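# Stack striped spool green end up on centered green cube

## Task

Finish with the green cube placed midway between the two arms and the striped spool upright on top of it with its green end facing up. Neither hand may still be touching the cube or the spool.

## Robot and tools

Robot: two arms, left_arm (base near y = +0.28 m) and right_arm (base near y = -0.30 m). Each ends in a five-finger hand; right_arm has a right hand, left_arm a mirrored left hand.

Scene frame: origin at table height, midway between the nominal bases. +z is up, +x points out over the table, +y is toward left_arm. Reported positions (metres) and quaternions (wxyz) for each hand point are in this frame and can be off by a few cm. Camera image sides do not match arm names.

Hand point: a point fixed to the palm, 0.05 m in front of it and 0.15 m from the wrist face. Its +z runs along the straight fingers and +y out of the palm. On the right hand +x points away from the thumb; on the left hand +x points toward the thumb. Straight fingertips reach 0.06 to 0.07 m past the point. A wrist bracket on the little-finger side can hit things.

execute_actions(actions, cameras): actions is a list of actions. Each action is up to 15 rows, one per 1/30 s control step; a short action repeats its last row. Every row is one flat list of 28 numbers, each in [-1, 1], covering both arms even if one is idle:
1-6: left_arm dx, dy, dz, rx, ry, rz.
7-12: left hand motors in this order: thumb_turn, thumb_bend, index, middle, ring, little.
13-14: left force_limit, speed.
15-28: the same 14 numbers for right_arm.
Pose numbers are offsets, not poses. They are measured in the arm's own Hand target axes and counted from the Hand target held when the action began, not from the previous row. 1.0 means 0.6 m or 180 degrees; rx, ry, rz form one rotation vector. Sending the same offset again moves the target further. Six zeros re-request the current Hand target.
Hand motors are absolute targets: -1 open (thumb_turn beside the palm, fingers straight), +1 closed (thumb_turn in front of the palm, fingers curled). force_limit maps -1..+1 to about 0..10 N at the fingertip (0..15 N for the two thumb motors). speed rises from almost zero at -1 to full at +0.48 and stays full up to +1. Use speed -0.94 or below for a gentle close. There is no "no change" value: to keep a hand as it is, repeat the last 8 hand numbers you sent for it. If you have sent none yet, use its hand_measured values plus hand_force_limit and hand_speed. cameras: list of names, ["all"], or []. By default images come only when actions is empty.

move(target, speed, blend, blocking, cameras): drives both hand points in straight lines. target is one 28-number row as above, or a list of up to 15 such rows. Every row's offsets count from the same starting Hand targets, not from the previous row. speed: m/s, 0.002 to 4.3, default 0.25; turning rate is capped at twice that in rad/s. Give one value, or one per target. blend: corner rounding in m, one value or one per target; 0 means stop at each point. blocking=false returns after about 0.5 s while the motion continues. A move lasts at most 10 s. Hand numbers of the first row are sent at the start; those of later rows are sent on arrival. The result adds a "move:" line with the ending (done, off_target, moving, held, fault) and any limits (paced = pose clipped, held = steps withheld). done means the arm rests within 10 mm and 2 degrees of its target. That says nothing about contact.

wait(seconds 0 to 10, cameras): lets time pass while the last commands are held. It returns early if a running move ends.
stop(cameras): brakes a running move.
zoom_image(camera, region [x0, y0, x1, y1] in pixels, at most 504 by 504): closer look at the newest image from cam_high, cam_low, cam_left_wrist or cam_right_wrist. All four images are 896x504.
show_instructions(): shows reference images.
finished_scene(scene): ends the scene; scene is the current scene's number. This cannot be undone, so call it only once the stack is standing and both hands are clear.

Results: end_effector_position and end_effector_quat_wxyz per arm. Hand target is the last commanded pose after clipping; your next offsets start from it. Joint positions, velocities and torques are also given. hand_measured, hand_stopped_by (moving, target, force, stalled, fault) and hand_load_n (positive when the finger is pushed open) list six values in motor order. A lost grip shows as load falling to about 0. Calls that ran actions also list positions at some steps.

Behaviour: arms track loosely and often rest 1 to 3 cm (up to 5 cm) short, usually low. Send the gap as a new offset. Commanded orientation is clipped to within 40 degrees of the current one each step. A hand holds objects about 0.035 to 0.065 m thick with the thumb turned in front of the palm. A finger motor starts only when its target changes by at least 0.002. To grip harder, raise force_limit and send a more-closed target. To release, send a target more open than measured. Do not command an arm past a surface: it keeps pressing until you command it back above its hand point.

Avoid: fast contact, drops, releasing a moving part, letting anything leave the table, and any contact or squeeze between the two hands. Route paths around an arm's own base, not close to it. Long stretched holds or pushing into unreachable poses overheat motors: at 100 °C that arm goes limp for a while. Objects may be nudged occasionally, so check with cameras before finishing.

Each tool is called after "Request:" as name(argument=value, ...) on one line, values as JSON.

Reference images:

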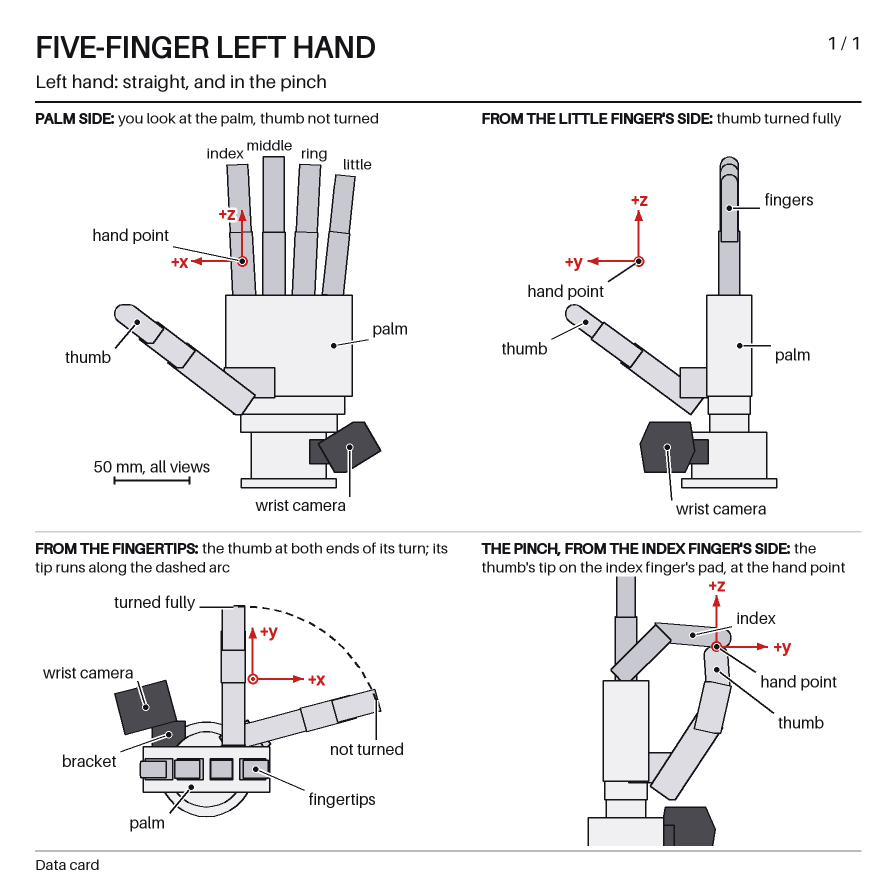

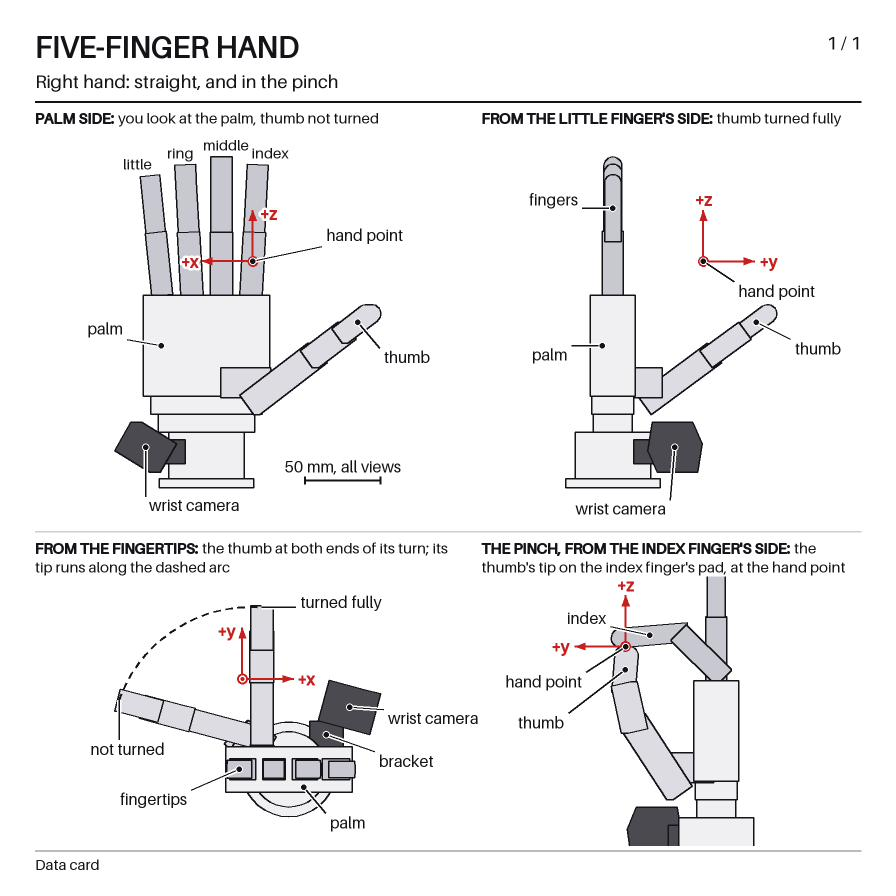

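## Session

Request:
execute_actions(actions=[])

Scene clock: 0.00 s.
left_arm: end_effector_position=(+0.1648, +0.2838, +0.1443) hand_measured=(-1.000, -1.000, -1.000, -1.000, -1.000, -1.000) hand_load_n=(+0.0, +0.0, +0.0, +0.0, +0.0, +0.0) hand_stopped_by=(target, target, target, target, target, target) hand_force_limit=0.00 hand_speed=-0.80 end_effector_quat_wxyz=(-0.191, +0.656, -0.697, +0.217) | right_arm: end_effector_position=(+0.5672, +0.0977, +0.2607) hand_measured=(-1.000, -1.000, -1.000, -1.000, -1.000, -1.000) hand_load_n=(+0.0, +0.0, +0.0, +0.0, +0.0, +0.0) hand_stopped_by=(target, target, target, target, target, target) hand_force_limit=0.00 hand_speed=-0.80 end_effector_quat_wxyz=(+0.206, -0.637, +0.722, +0.173)
Joint positions: left_arm=[0.526 0.299 0.488 -1.263 0.326 0.5] | right_arm=[0.392 2.262 2.459 -1.472 -0.464 0.575]
Joint velocities: within noise
Joint torques (N m): no reading
Heat: left arm: hottest shoulder 21 °C; right arm: hottest waist 22 °C.
Hand target: left_arm +0.1684, +0.2859, +0.1537; -0.202, +0.653, -0.696, +0.220 | right_arm +0.5712, +0.0992, +0.2630; +0.212, -0.638, +0.720, +0.171

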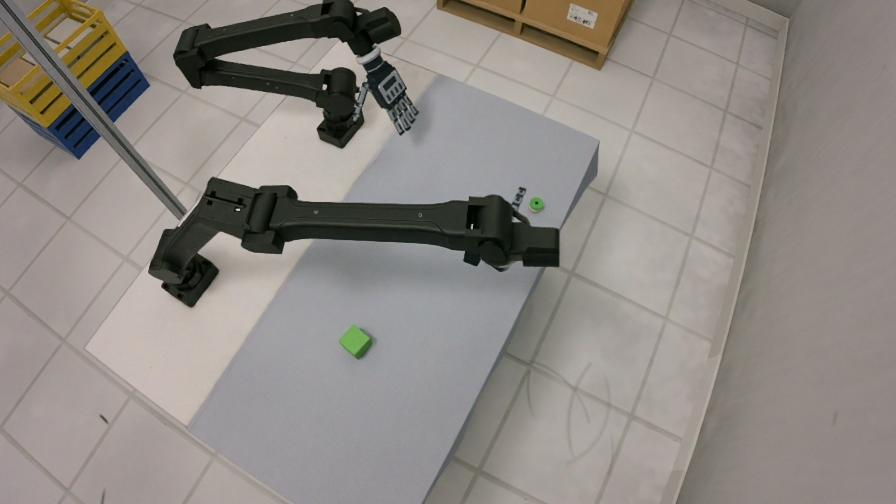

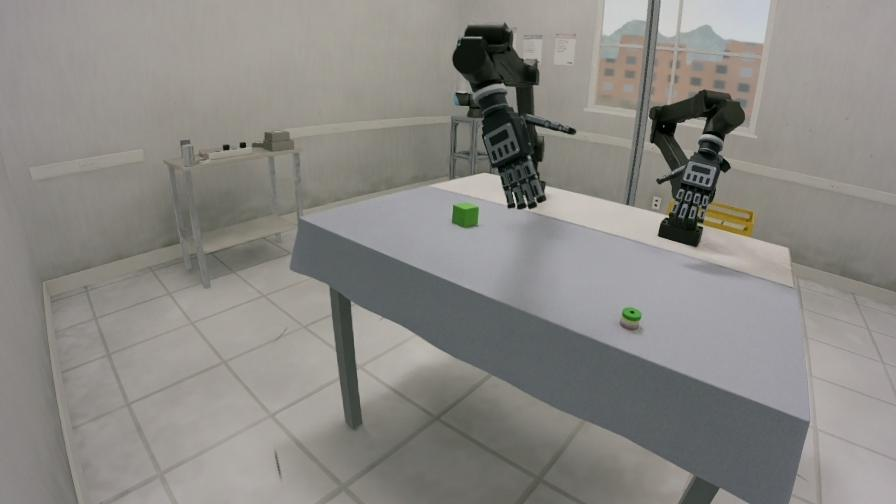

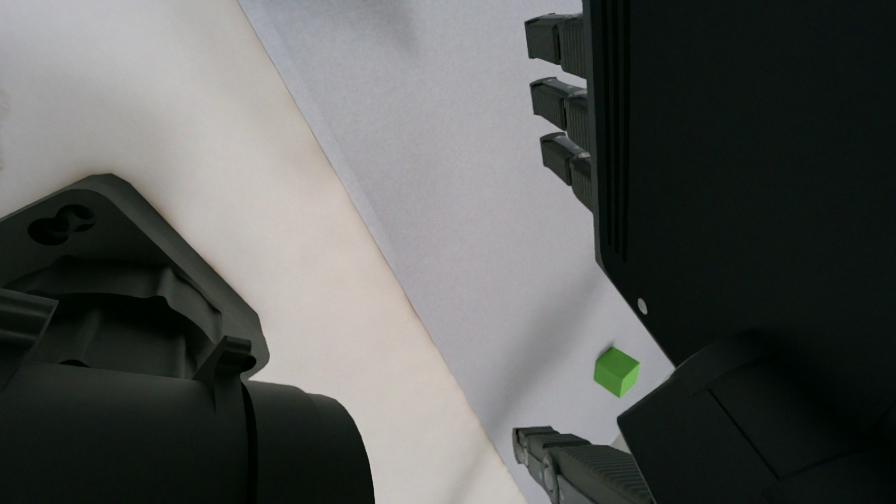

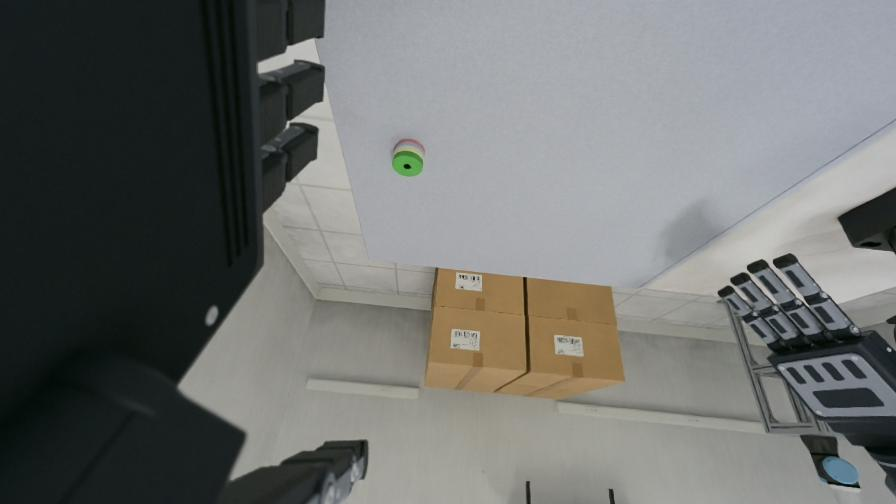

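Request:
zoom_image(camera="cam_high", region=[300, 290, 420, 390])

Request:
zoom_image(camera="cam_low", region=[400, 180, 700, 350])

Request:
zoom_image(camera="cam_right_wrist", region=[350, 100, 470, 220])

Scaled by 4.200.

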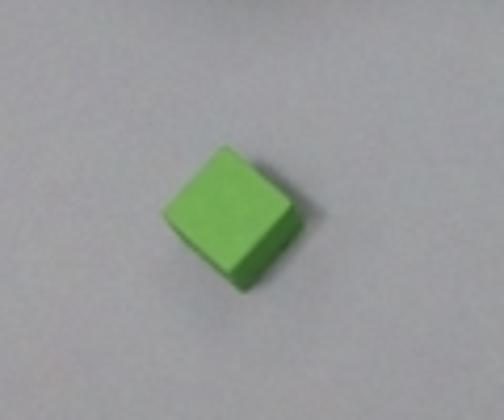

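Scaled by 1.680.

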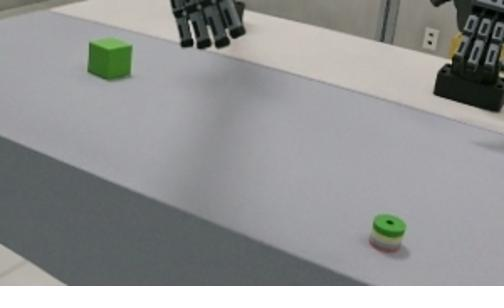

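Scaled by 4.200.

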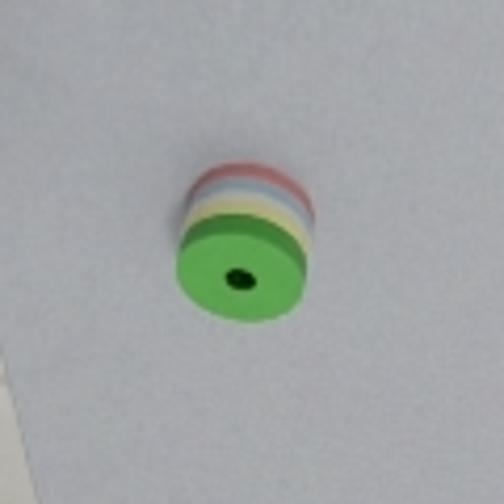

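Request:
move(target=[0,0,0,0,0,0,-1,-1,-1,-1,-1,-1,0,-0.8, 0.494,0.130,-0.2826,0.252,0.1465,-0.1107,1,-1,-1,-1,-1,-1,0,0], speed=0.2, cameras=["all"])

Scene clock: 200.97 s.
left_arm: end_effector_position=(+0.1648, +0.2838, +0.1443) hand_measured=(-1.000, -1.000, -1.000, -1.000, -1.000, -1.000) hand_load_n=(+0.0, +0.0, +0.5, +0.0, +0.0, +0.0) hand_stopped_by=(target, target, target, target, target, target) hand_force_limit=0.00 hand_speed=-0.80 end_effector_quat_wxyz=(-0.191, +0.656, -0.697, +0.217) | right_arm: end_effector_position=(+0.4494, -0.2232, +0.2470) hand_measured=(+1.000, -1.000, -1.000, -1.000, -1.000, -1.000) hand_load_n=(+0.0, -0.5, +0.0, +0.0, +0.0, +0.0) hand_stopped_by=(target, target, target, target, target, target) hand_force_limit=0.00 hand_speed=0.00 end_effector_quat_wxyz=(-0.295, +0.643, -0.643, +0.292)
Joint positions: left_arm=[0.526 0.299 0.488 -1.263 0.326 0.5] | right_arm=[0.125 1.247 1.06 -0.531 0.081 0.077]
Joint torques (N m): left_arm=[0.67 1.73 9.52 1.44 0.2 0.01] | right_arm=[0.09 -10.05 9.96 2.21 -0.06 -0.02]
Heat: left arm: hottest elbow 26 °C; right arm: hottest elbow 32 °C.
Hand target: left_arm +0.1684, +0.2859, +0.1537; -0.202, +0.653, -0.696, +0.220 | right_arm +0.4505, -0.2293, +0.2503; -0.299, +0.641, -0.641, +0.299
Off the commanded pose: left_arm 0.010 m, 1 deg | right_arm 0.007 m, 1 deg.
move: done

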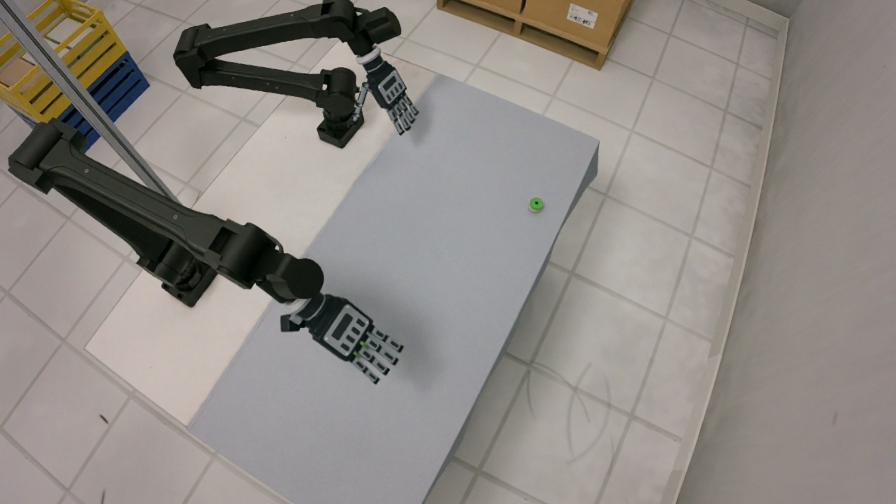

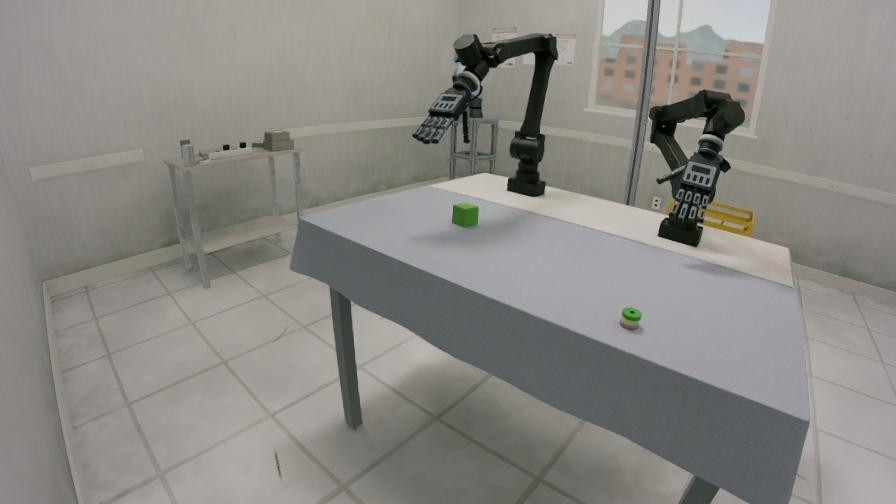

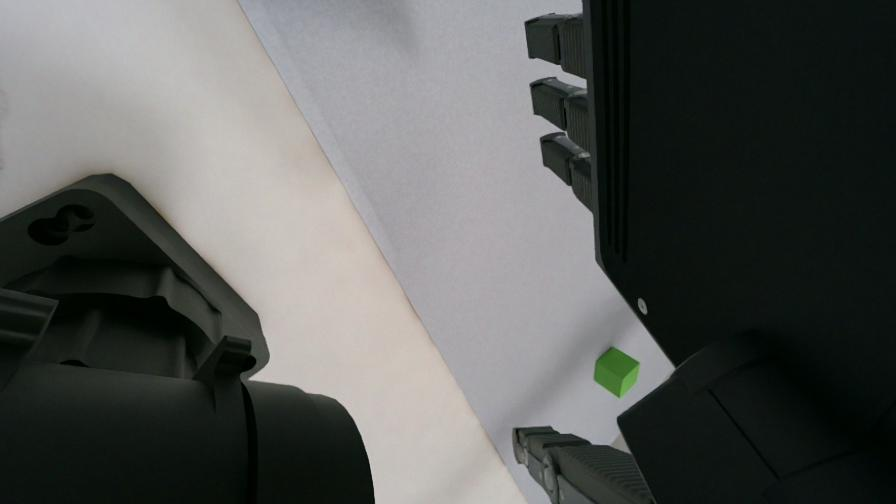

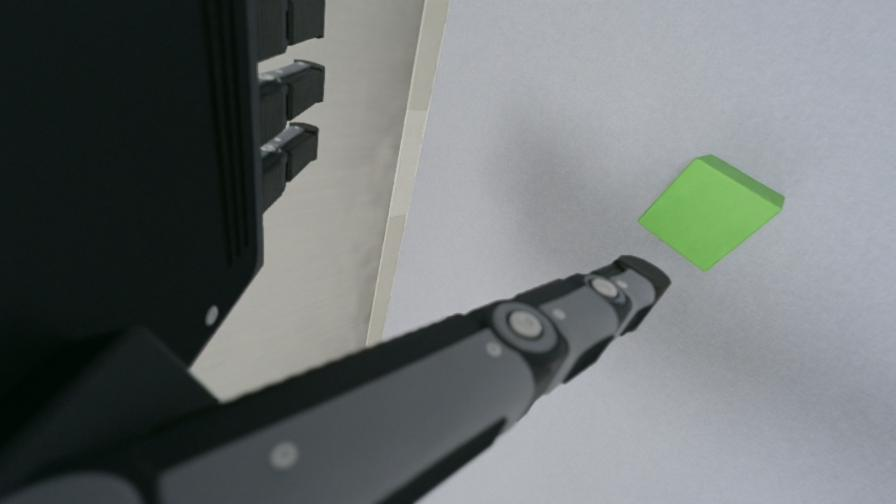

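Request:
move(target=[0,0,0,0,0,0,-1,-1,-1,-1,-1,-1,0,-0.8, -0.0878,0.1175,0.0933,0,0.0936,0.0786,1,-1,-0.5,-0.5,-1,-1,0,0], speed=0.2, cameras=["cam_low","cam_right_wrist"])

Scene clock: 254.23 s.
left_arm: end_effector_position=(+0.1648, +0.2838, +0.1443) hand_measured=(-1.000, -1.000, -1.000, -1.000, -1.000, -1.000) hand_load_n=(+0.0, +0.0, +0.0, +0.0, +0.0, +0.0) hand_stopped_by=(target, target, target, target, target, target) hand_force_limit=0.00 hand_speed=-0.80 end_effector_quat_wxyz=(-0.191, +0.656, -0.697, +0.217) | right_arm: end_effector_position=(+0.4465, -0.1834, +0.1670) hand_measured=(+1.000, -1.000, -0.500, -0.500, -1.000, -1.000) hand_load_n=(+0.0, +0.0, +0.0, +0.0, +0.0, +0.0) hand_stopped_by=(target, target, target, target, target, target) hand_force_limit=0.00 hand_speed=0.00 end_effector_quat_wxyz=(+0.236, -0.505, +0.751, -0.353)
Joint positions: left_arm=[0.526 0.299 0.488 -1.263 0.326 0.5] | right_arm=[0.338 1.349 0.943 -0.426 0.529 0.504]
Joint torques (N m): left_arm=[0.44 1.79 9.48 1.42 0.2 0.02] | right_arm=[1.85 -8.59 9.68 1.77 0.48 0.21]
Heat: left arm: hottest elbow 26 °C; right arm: hottest elbow 28 °C.
Hand target: left_arm +0.1684, +0.2859, +0.1537; -0.202, +0.653, -0.696, +0.220 | right_arm +0.4481, -0.1766, +0.1603; +0.236, -0.507, +0.751, -0.351
Off the commanded pose: left_arm 0.010 m, 1 deg | right_arm 0.010 m, 0 deg.
move: done
Images, in order (width x height): cam_low 896x504, cam_right_wrist 896x504.

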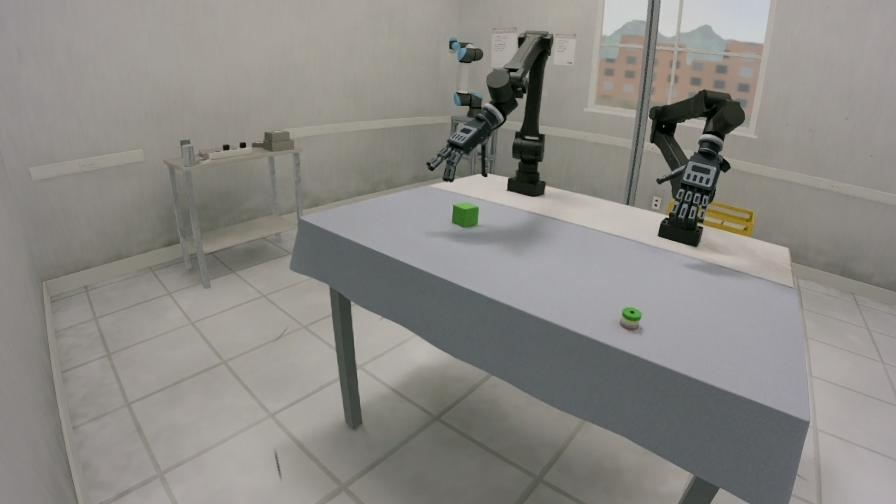

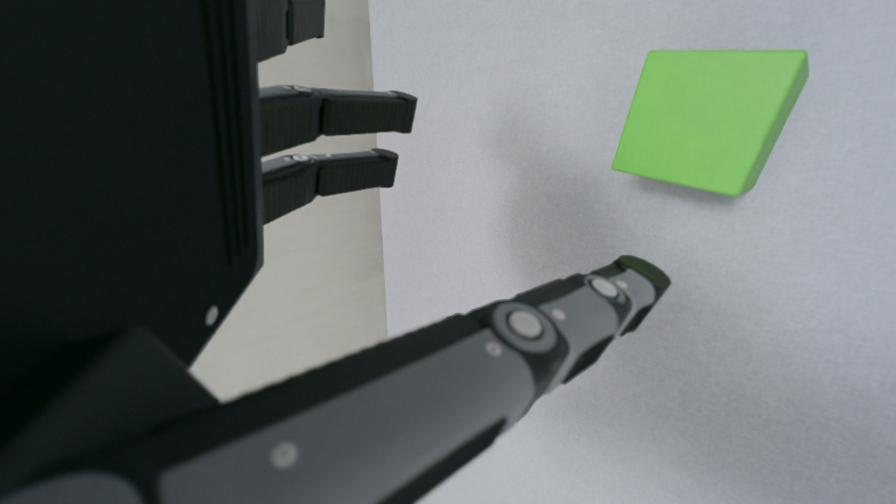

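Request:
move(target=[0,0,0,0,0,0,-1,-1,-1,-1,-1,-1,0,-0.8, 0.032,0.070,0.085,0,-0.0213,-0.0179,1,-1,-0.5,-0.5,-1,-1,0,0], speed=0.15, cameras=["cam_low","cam_right_wrist","cam_high"])

Scene clock: 417.57 s.
left_arm: end_effector_position=(+0.1648, +0.2838, +0.1443) hand_measured=(-1.000, -1.000, -1.000, -1.000, -1.000, -1.000) hand_load_n=(+0.0, +0.0, +0.0, +0.0, +0.0, +0.0) hand_stopped_by=(target, target, target, target, target, target) hand_force_limit=0.00 hand_speed=-0.80 end_effector_quat_wxyz=(-0.191, +0.656, -0.697, +0.217) | right_arm: end_effector_position=(+0.4505, -0.1935, +0.1029) hand_measured=(+1.000, -1.000, -0.500, -0.500, -1.000, -1.000) hand_load_n=(+0.0, +0.0, +0.0, +0.0, -0.5, +0.0) hand_stopped_by=(target, target, target, target, target, target) hand_force_limit=0.00 hand_speed=0.00 end_effector_quat_wxyz=(+0.257, -0.537, +0.728, -0.339)
Joint positions: left_arm=[0.526 0.299 0.488 -1.263 0.326 0.5] | right_arm=[0.283 1.428 0.819 -0.165 0.42 0.392]
Joint torques (N m): left_arm=[0.67 1.79 9.48 1.39 0.21 0.04] | right_arm=[0.15 -9 8.5 2.04 0.17 -0.03]
Heat: left arm: hottest elbow 27 °C; right arm: hottest elbow 29 °C.
Hand target: left_arm +0.1684, +0.2859, +0.1537; -0.202, +0.653, -0.696, +0.220 | right_arm +0.4522, -0.1991, +0.0954; +0.251, -0.539, +0.728, -0.340
Off the commanded pose: left_arm 0.010 m, 1 deg | right_arm 0.010 m, 1 deg.
move: done
Images, in order (width x height): cam_high 896x504, cam_low 896x504, cam_right_wrist 896x504.

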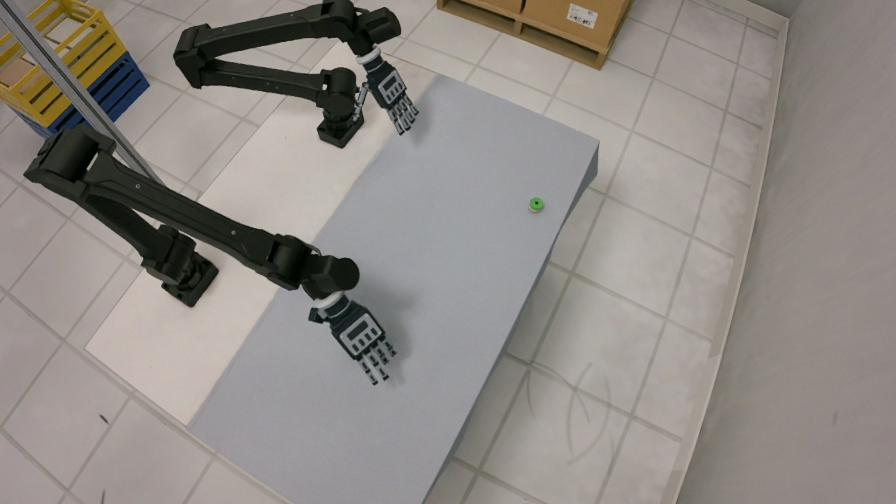

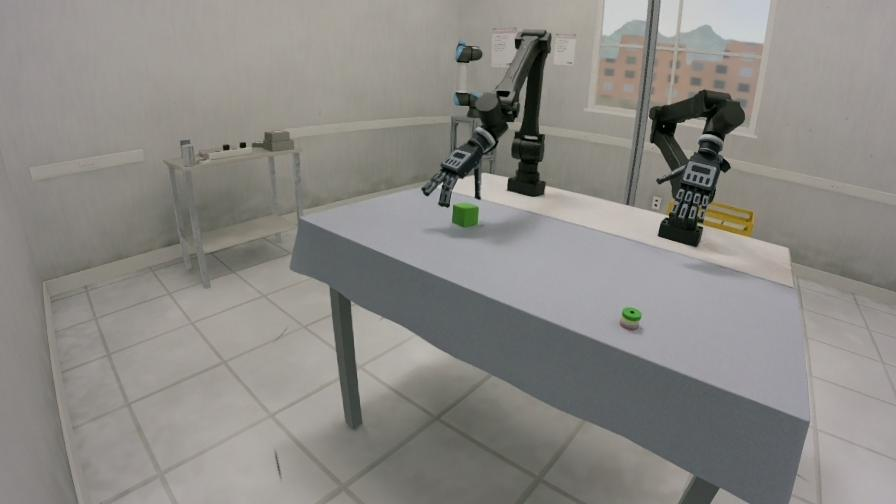

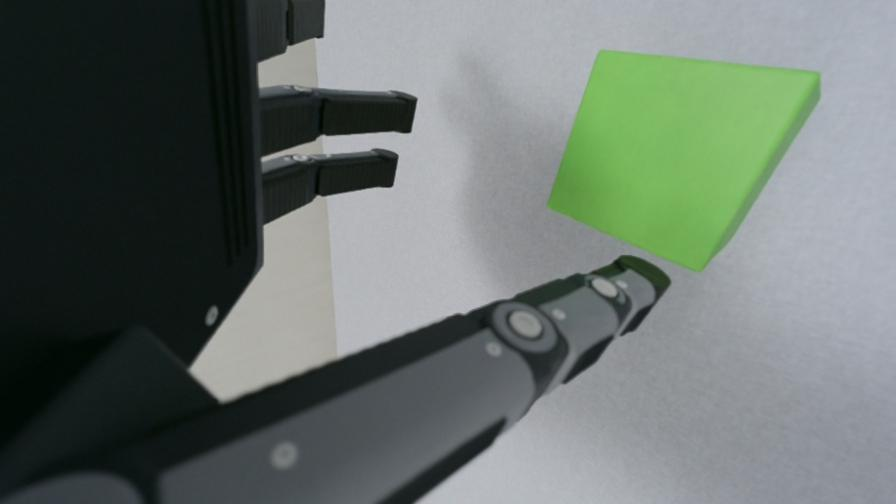

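Request:
move(target=[0,0,0,0,0,0,-1,-1,-1,-1,-1,-1,0,-0.8, 0.025,0.0383,0.0062,0,0,0,1,-1,-0.5,-0.5,-1,-1,0,0], speed=0.1, cameras=["cam_low","cam_right_wrist"])

Scene clock: 439.07 s.
left_arm: end_effector_position=(+0.1648, +0.2838, +0.1443) hand_measured=(-1.000, -1.000, -1.000, -1.000, -1.000, -1.000) hand_load_n=(+0.0, +0.0, +0.0, +0.0, +0.0, +0.0) hand_stopped_by=(target, target, target, target, target, target) hand_force_limit=0.00 hand_speed=-0.80 end_effector_quat_wxyz=(-0.191, +0.656, -0.697, +0.217) | right_arm: end_effector_position=(+0.4358, -0.2033, +0.0810) hand_measured=(+1.000, -1.000, -0.500, -0.500, -1.000, -1.000) hand_load_n=(+0.0, +0.0, +0.0, +0.0, +0.0, +0.0) hand_stopped_by=(target, target, target, target, target, target) hand_force_limit=0.00 hand_speed=0.00 end_effector_quat_wxyz=(+0.256, -0.539, +0.728, -0.338)
Joint positions: left_arm=[0.526 0.299 0.488 -1.263 0.326 0.5] | right_arm=[0.268 1.428 0.748 -0.092 0.408 0.379]
Joint torques (N m): left_arm=[0.62 1.55 9.48 1.43 0.21 0.03] | right_arm=[0.09 -9 7.86 2.02 0.16 -0.02]
Heat: left arm: hottest elbow 28 °C; right arm: hottest elbow 28 °C.
Hand target: left_arm +0.1684, +0.2859, +0.1537; -0.202, +0.653, -0.696, +0.220 | right_arm +0.4365, -0.2099, +0.0755; +0.251, -0.539, +0.728, -0.340
Off the commanded pose: left_arm 0.010 m, 1 deg | right_arm 0.009 m, 1 deg.
move: done
Images, in order (width x height): cam_low 896x504, cam_right_wrist 896x504.

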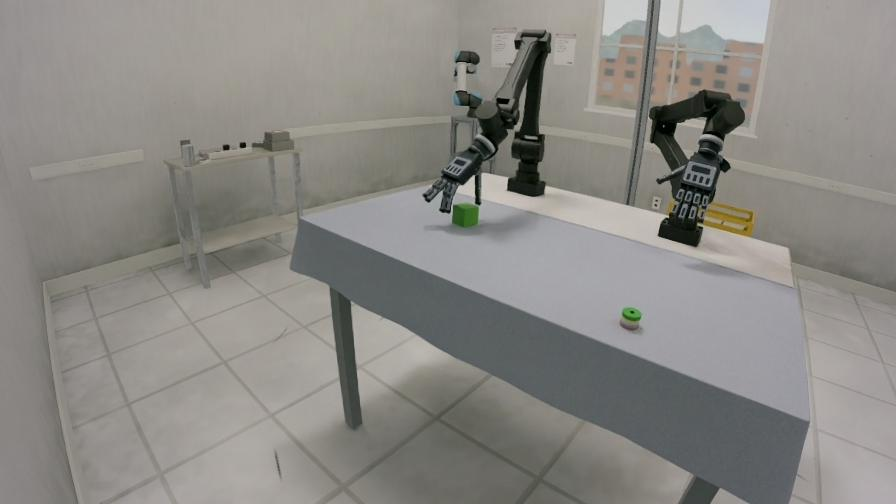

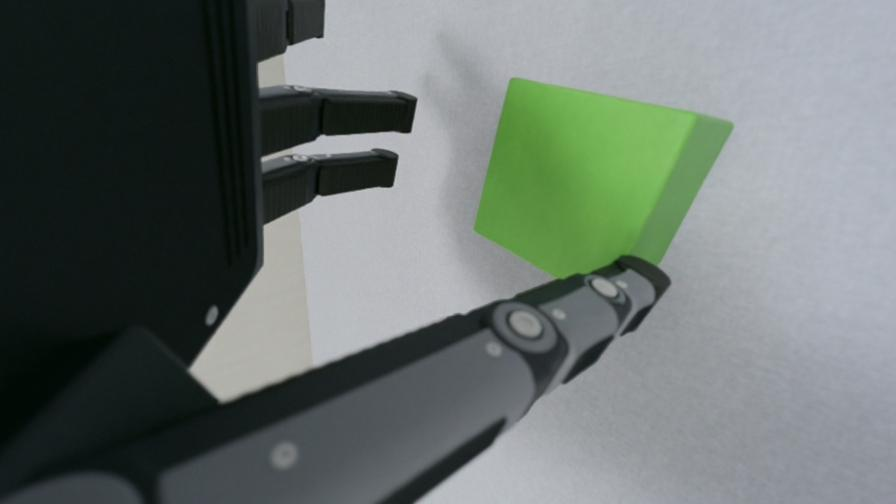

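Request:
move(target=[0,0,0,0,0,0,-1,-1,-1,-1,-1,-1,0,-0.8, 0.01,0.042,0.0354,0,0,0,1,-1,-0.5,-0.5,-1,-1,0,0], speed=0.08, cameras=["cam_low","cam_right_wrist"])

Scene clock: 474.97 s.
left_arm: end_effector_position=(+0.1648, +0.2838, +0.1443) hand_measured=(-1.000, -1.000, -1.000, -1.000, -1.000, -1.000) hand_load_n=(+0.0, +0.0, +0.0, +0.0, +0.0, +0.0) hand_stopped_by=(target, target, target, target, target, target) hand_force_limit=0.00 hand_speed=-0.80 end_effector_quat_wxyz=(-0.191, +0.656, -0.697, +0.217) | right_arm: end_effector_position=(+0.4317, -0.2098, +0.0464) hand_measured=(+1.000, -1.000, -0.500, -0.500, -1.000, -1.000) hand_load_n=(+0.0, +0.0, -0.5, +0.0, +0.0, +0.0) hand_stopped_by=(target, target, target, target, target, target) hand_force_limit=0.00 hand_speed=0.00 end_effector_quat_wxyz=(+0.254, -0.539, +0.728, -0.338)
Joint positions: left_arm=[0.526 0.299 0.488 -1.263 0.326 0.5] | right_arm=[0.254 1.492 0.697 0.024 0.398 0.368]
Joint torques (N m): left_arm=[0.62 1.67 9.51 1.37 0.22 0.03] | right_arm=[0.03 -8.94 7.73 1.99 0.16 -0.02]
Heat: left arm: hottest elbow 28 °C; right arm: hottest elbow 29 °C.
Hand target: left_arm +0.1684, +0.2859, +0.1537; -0.202, +0.653, -0.696, +0.220 | right_arm +0.4348, -0.2157, +0.0424; +0.251, -0.539, +0.729, -0.340
Off the commanded pose: left_arm 0.010 m, 1 deg | right_arm 0.008 m, 0 deg.
move: done
Images, in order (width x height): cam_low 896x504, cam_right_wrist 896x504.

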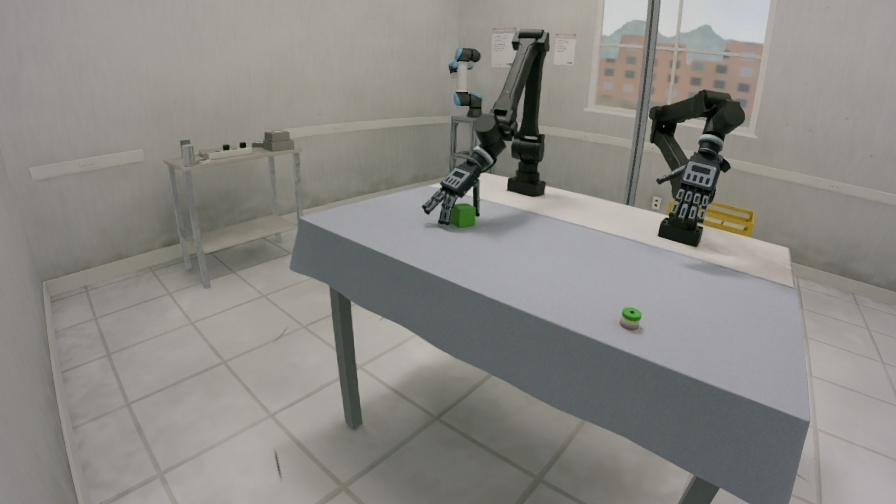

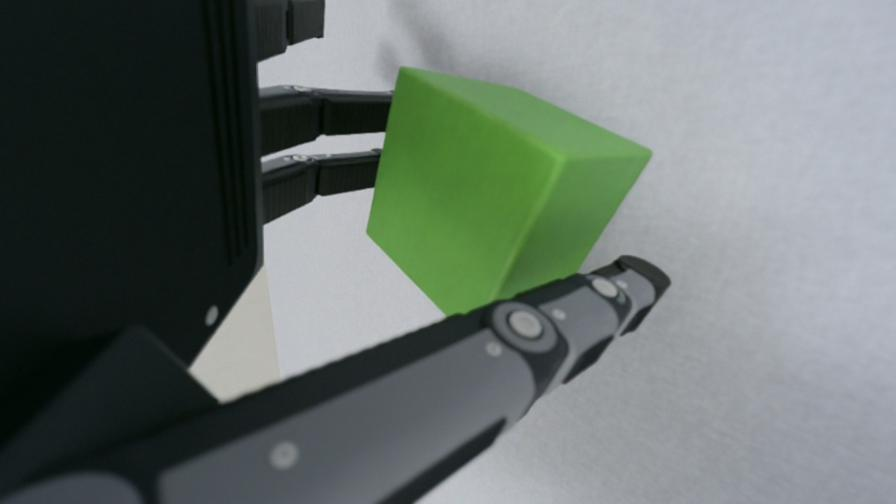

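Request:
move(target=[0,0,0,0,0,0,-1,-1,-1,-1,-1,-1,0,-0.8, 0,0,0,0,0,0,1,-1,0.4,0.4,-1,-1,-0.2,-0.88], speed=0.05, cameras=["cam_low","cam_right_wrist"])

Scene clock: 485.30 s.
left_arm: end_effector_position=(+0.1648, +0.2838, +0.1443) hand_measured=(-1.000, -1.000, -1.000, -1.000, -1.000, -1.000) hand_load_n=(+0.0, +0.0, +0.0, +0.0, +0.0, +0.0) hand_stopped_by=(target, target, target, target, target, target) hand_force_limit=0.00 hand_speed=-0.80 end_effector_quat_wxyz=(-0.191, +0.656, -0.697, +0.217) | right_arm: end_effector_position=(+0.4318, -0.2097, +0.0465) hand_measured=(+1.000, -1.000, +0.078, +0.044, -1.000, -1.000) hand_load_n=(-1.0, +0.5, +5.5, +4.0, +0.0, +0.0) hand_stopped_by=(target, target, force, force, target, target) hand_force_limit=-0.20 hand_speed=-0.88 end_effector_quat_wxyz=(+0.254, -0.540, +0.728, -0.338)
Joint positions: left_arm=[0.526 0.299 0.488 -1.263 0.326 0.5] | right_arm=[0.254 1.492 0.697 0.025 0.398 0.368]
Joint torques (N m): left_arm=[0.67 1.96 9.47 1.39 0.22 0.05] | right_arm=[0.03 -8.94 7.73 2.04 0.17 -0.02]
Heat: left arm: hottest elbow 28 °C; right arm: hottest elbow 29 °C.
Hand target: left_arm +0.1684, +0.2859, +0.1537; -0.202, +0.653, -0.696, +0.220 | right_arm +0.4348, -0.2156, +0.0424; +0.251, -0.539, +0.729, -0.340
Off the commanded pose: left_arm 0.010 m, 1 deg | right_arm 0.008 m, 0 deg.
move: done
Images, in order (width x height): cam_low 896x504, cam_right_wrist 896x504.

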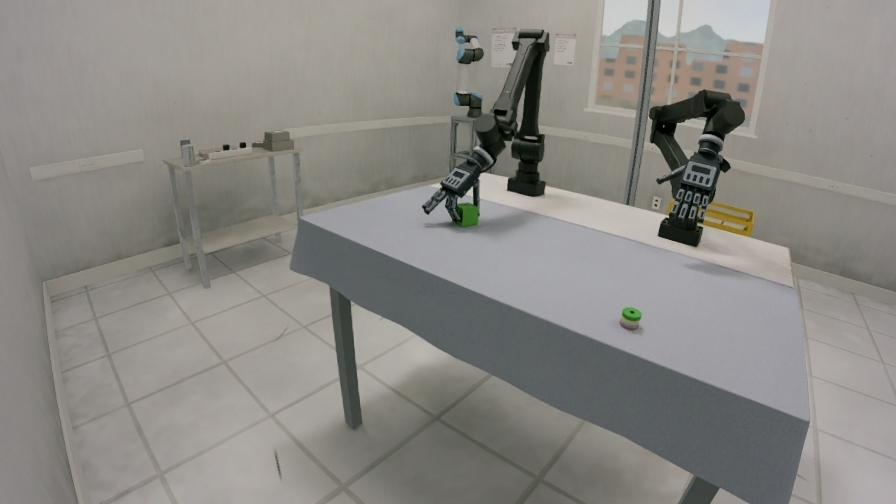

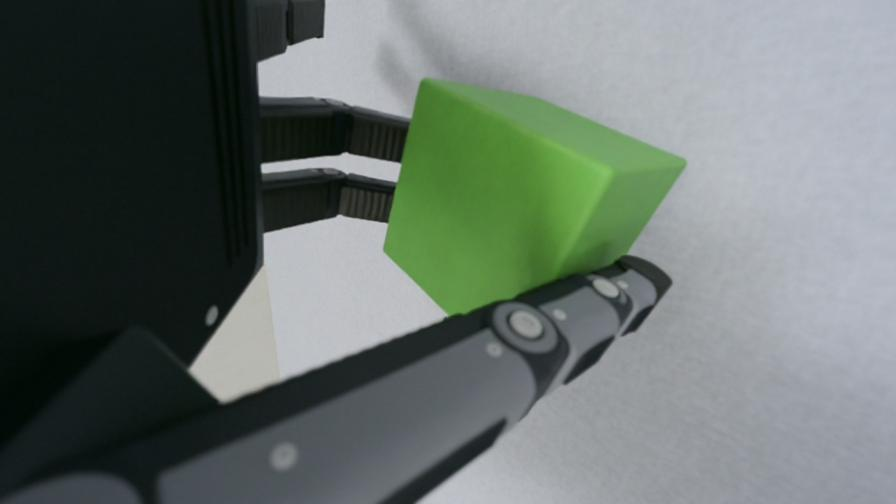

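Request:
move(target=[[0,0,0,0,0,0,-1,-1,-1,-1,-1,-1,0,-0.8, 0,-0.1021,-0.0857,0,0,0,1,-1,0.4,0.4,-1,-1,-0.2,-0.88],[0,0,0,0,0,0,-1,-1,-1,-1,-1,-1,0,-0.8, -0.2245,0.1942,-0.4463,0,-0.2004,-0.1683,1,-1,0.4,0.4,-1,-1,-0.2,-0.88]], speed=[0.1,0.2], blend=[0.02,0], cameras=["all"])

Scene clock: 515.33 s.
left_arm: end_effector_position=(+0.1648, +0.2838, +0.1443) hand_measured=(-1.000, -1.000, -1.000, -1.000, -1.000, -1.000) hand_load_n=(+0.0, +0.0, +0.0, +0.0, +0.0, +0.0) hand_stopped_by=(target, target, target, target, target, target) hand_force_limit=0.00 hand_speed=-0.80 end_effector_quat_wxyz=(-0.191, +0.656, -0.697, +0.217) | right_arm: end_effector_position=(+0.2101, -0.0066, +0.1212) hand_measured=(+1.000, -1.000, +0.078, +0.044, -1.000, -1.000) hand_load_n=(-1.0, +0.5, +5.5, +4.0, +0.0, +0.0) hand_stopped_by=(target, target, force, force, target, target) hand_force_limit=-0.20 hand_speed=-0.88 end_effector_quat_wxyz=(-0.363, +0.783, -0.460, +0.210)
Joint positions: left_arm=[0.526 0.299 0.488 -1.263 0.326 0.5] | right_arm=[0.873 1.033 0.553 -0.256 0.263 0.237]
Joint torques (N m): left_arm=[0.79 1.67 9.5 1.42 0.21 0.03] | right_arm=[1.85 -6.3 9.5 1.37 0.31 0]
Heat: left arm: hottest elbow 28 °C; right arm: hottest elbow 28 °C.
Hand target: left_arm +0.1684, +0.2859, +0.1537; -0.202, +0.653, -0.696, +0.220 | right_arm +0.2064, -0.0049, +0.1250; -0.366, +0.785, -0.452, +0.211
Off the commanded pose: left_arm 0.010 m, 1 deg | right_arm 0.006 m, 1 deg.
move: done

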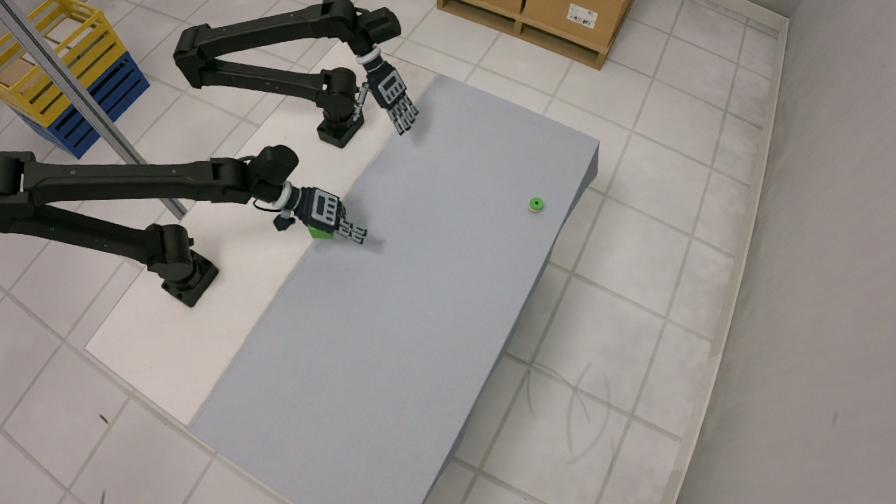

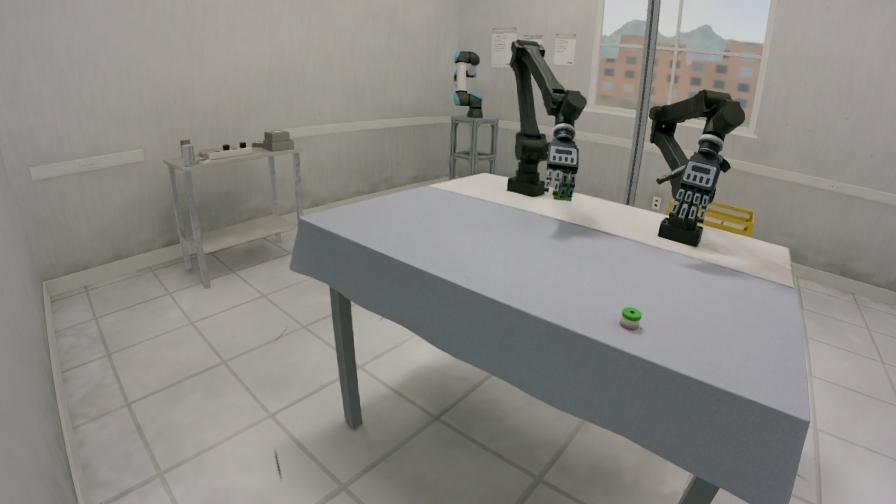

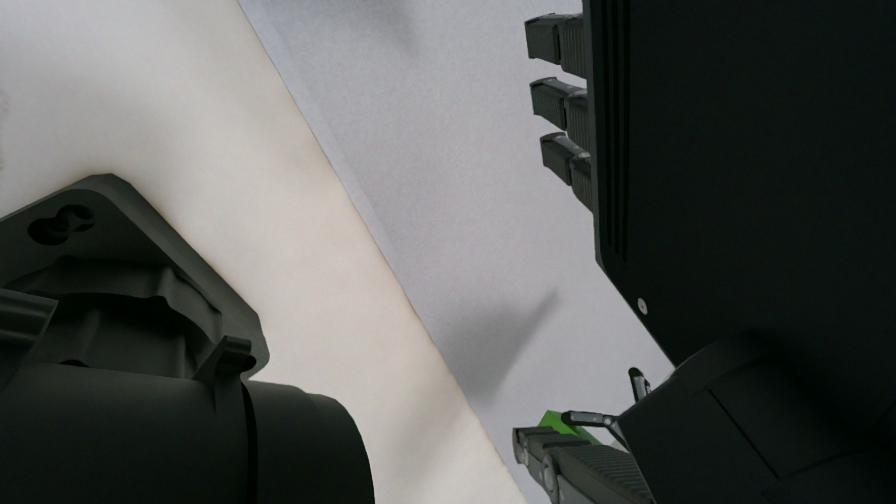

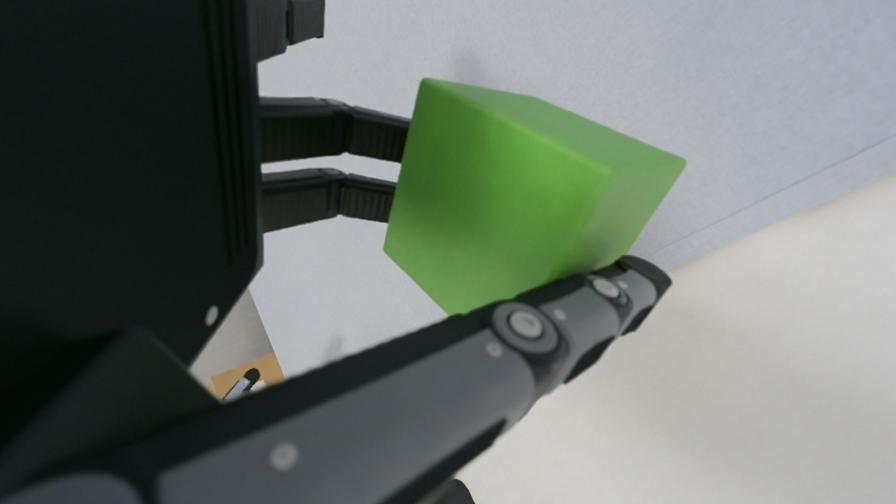

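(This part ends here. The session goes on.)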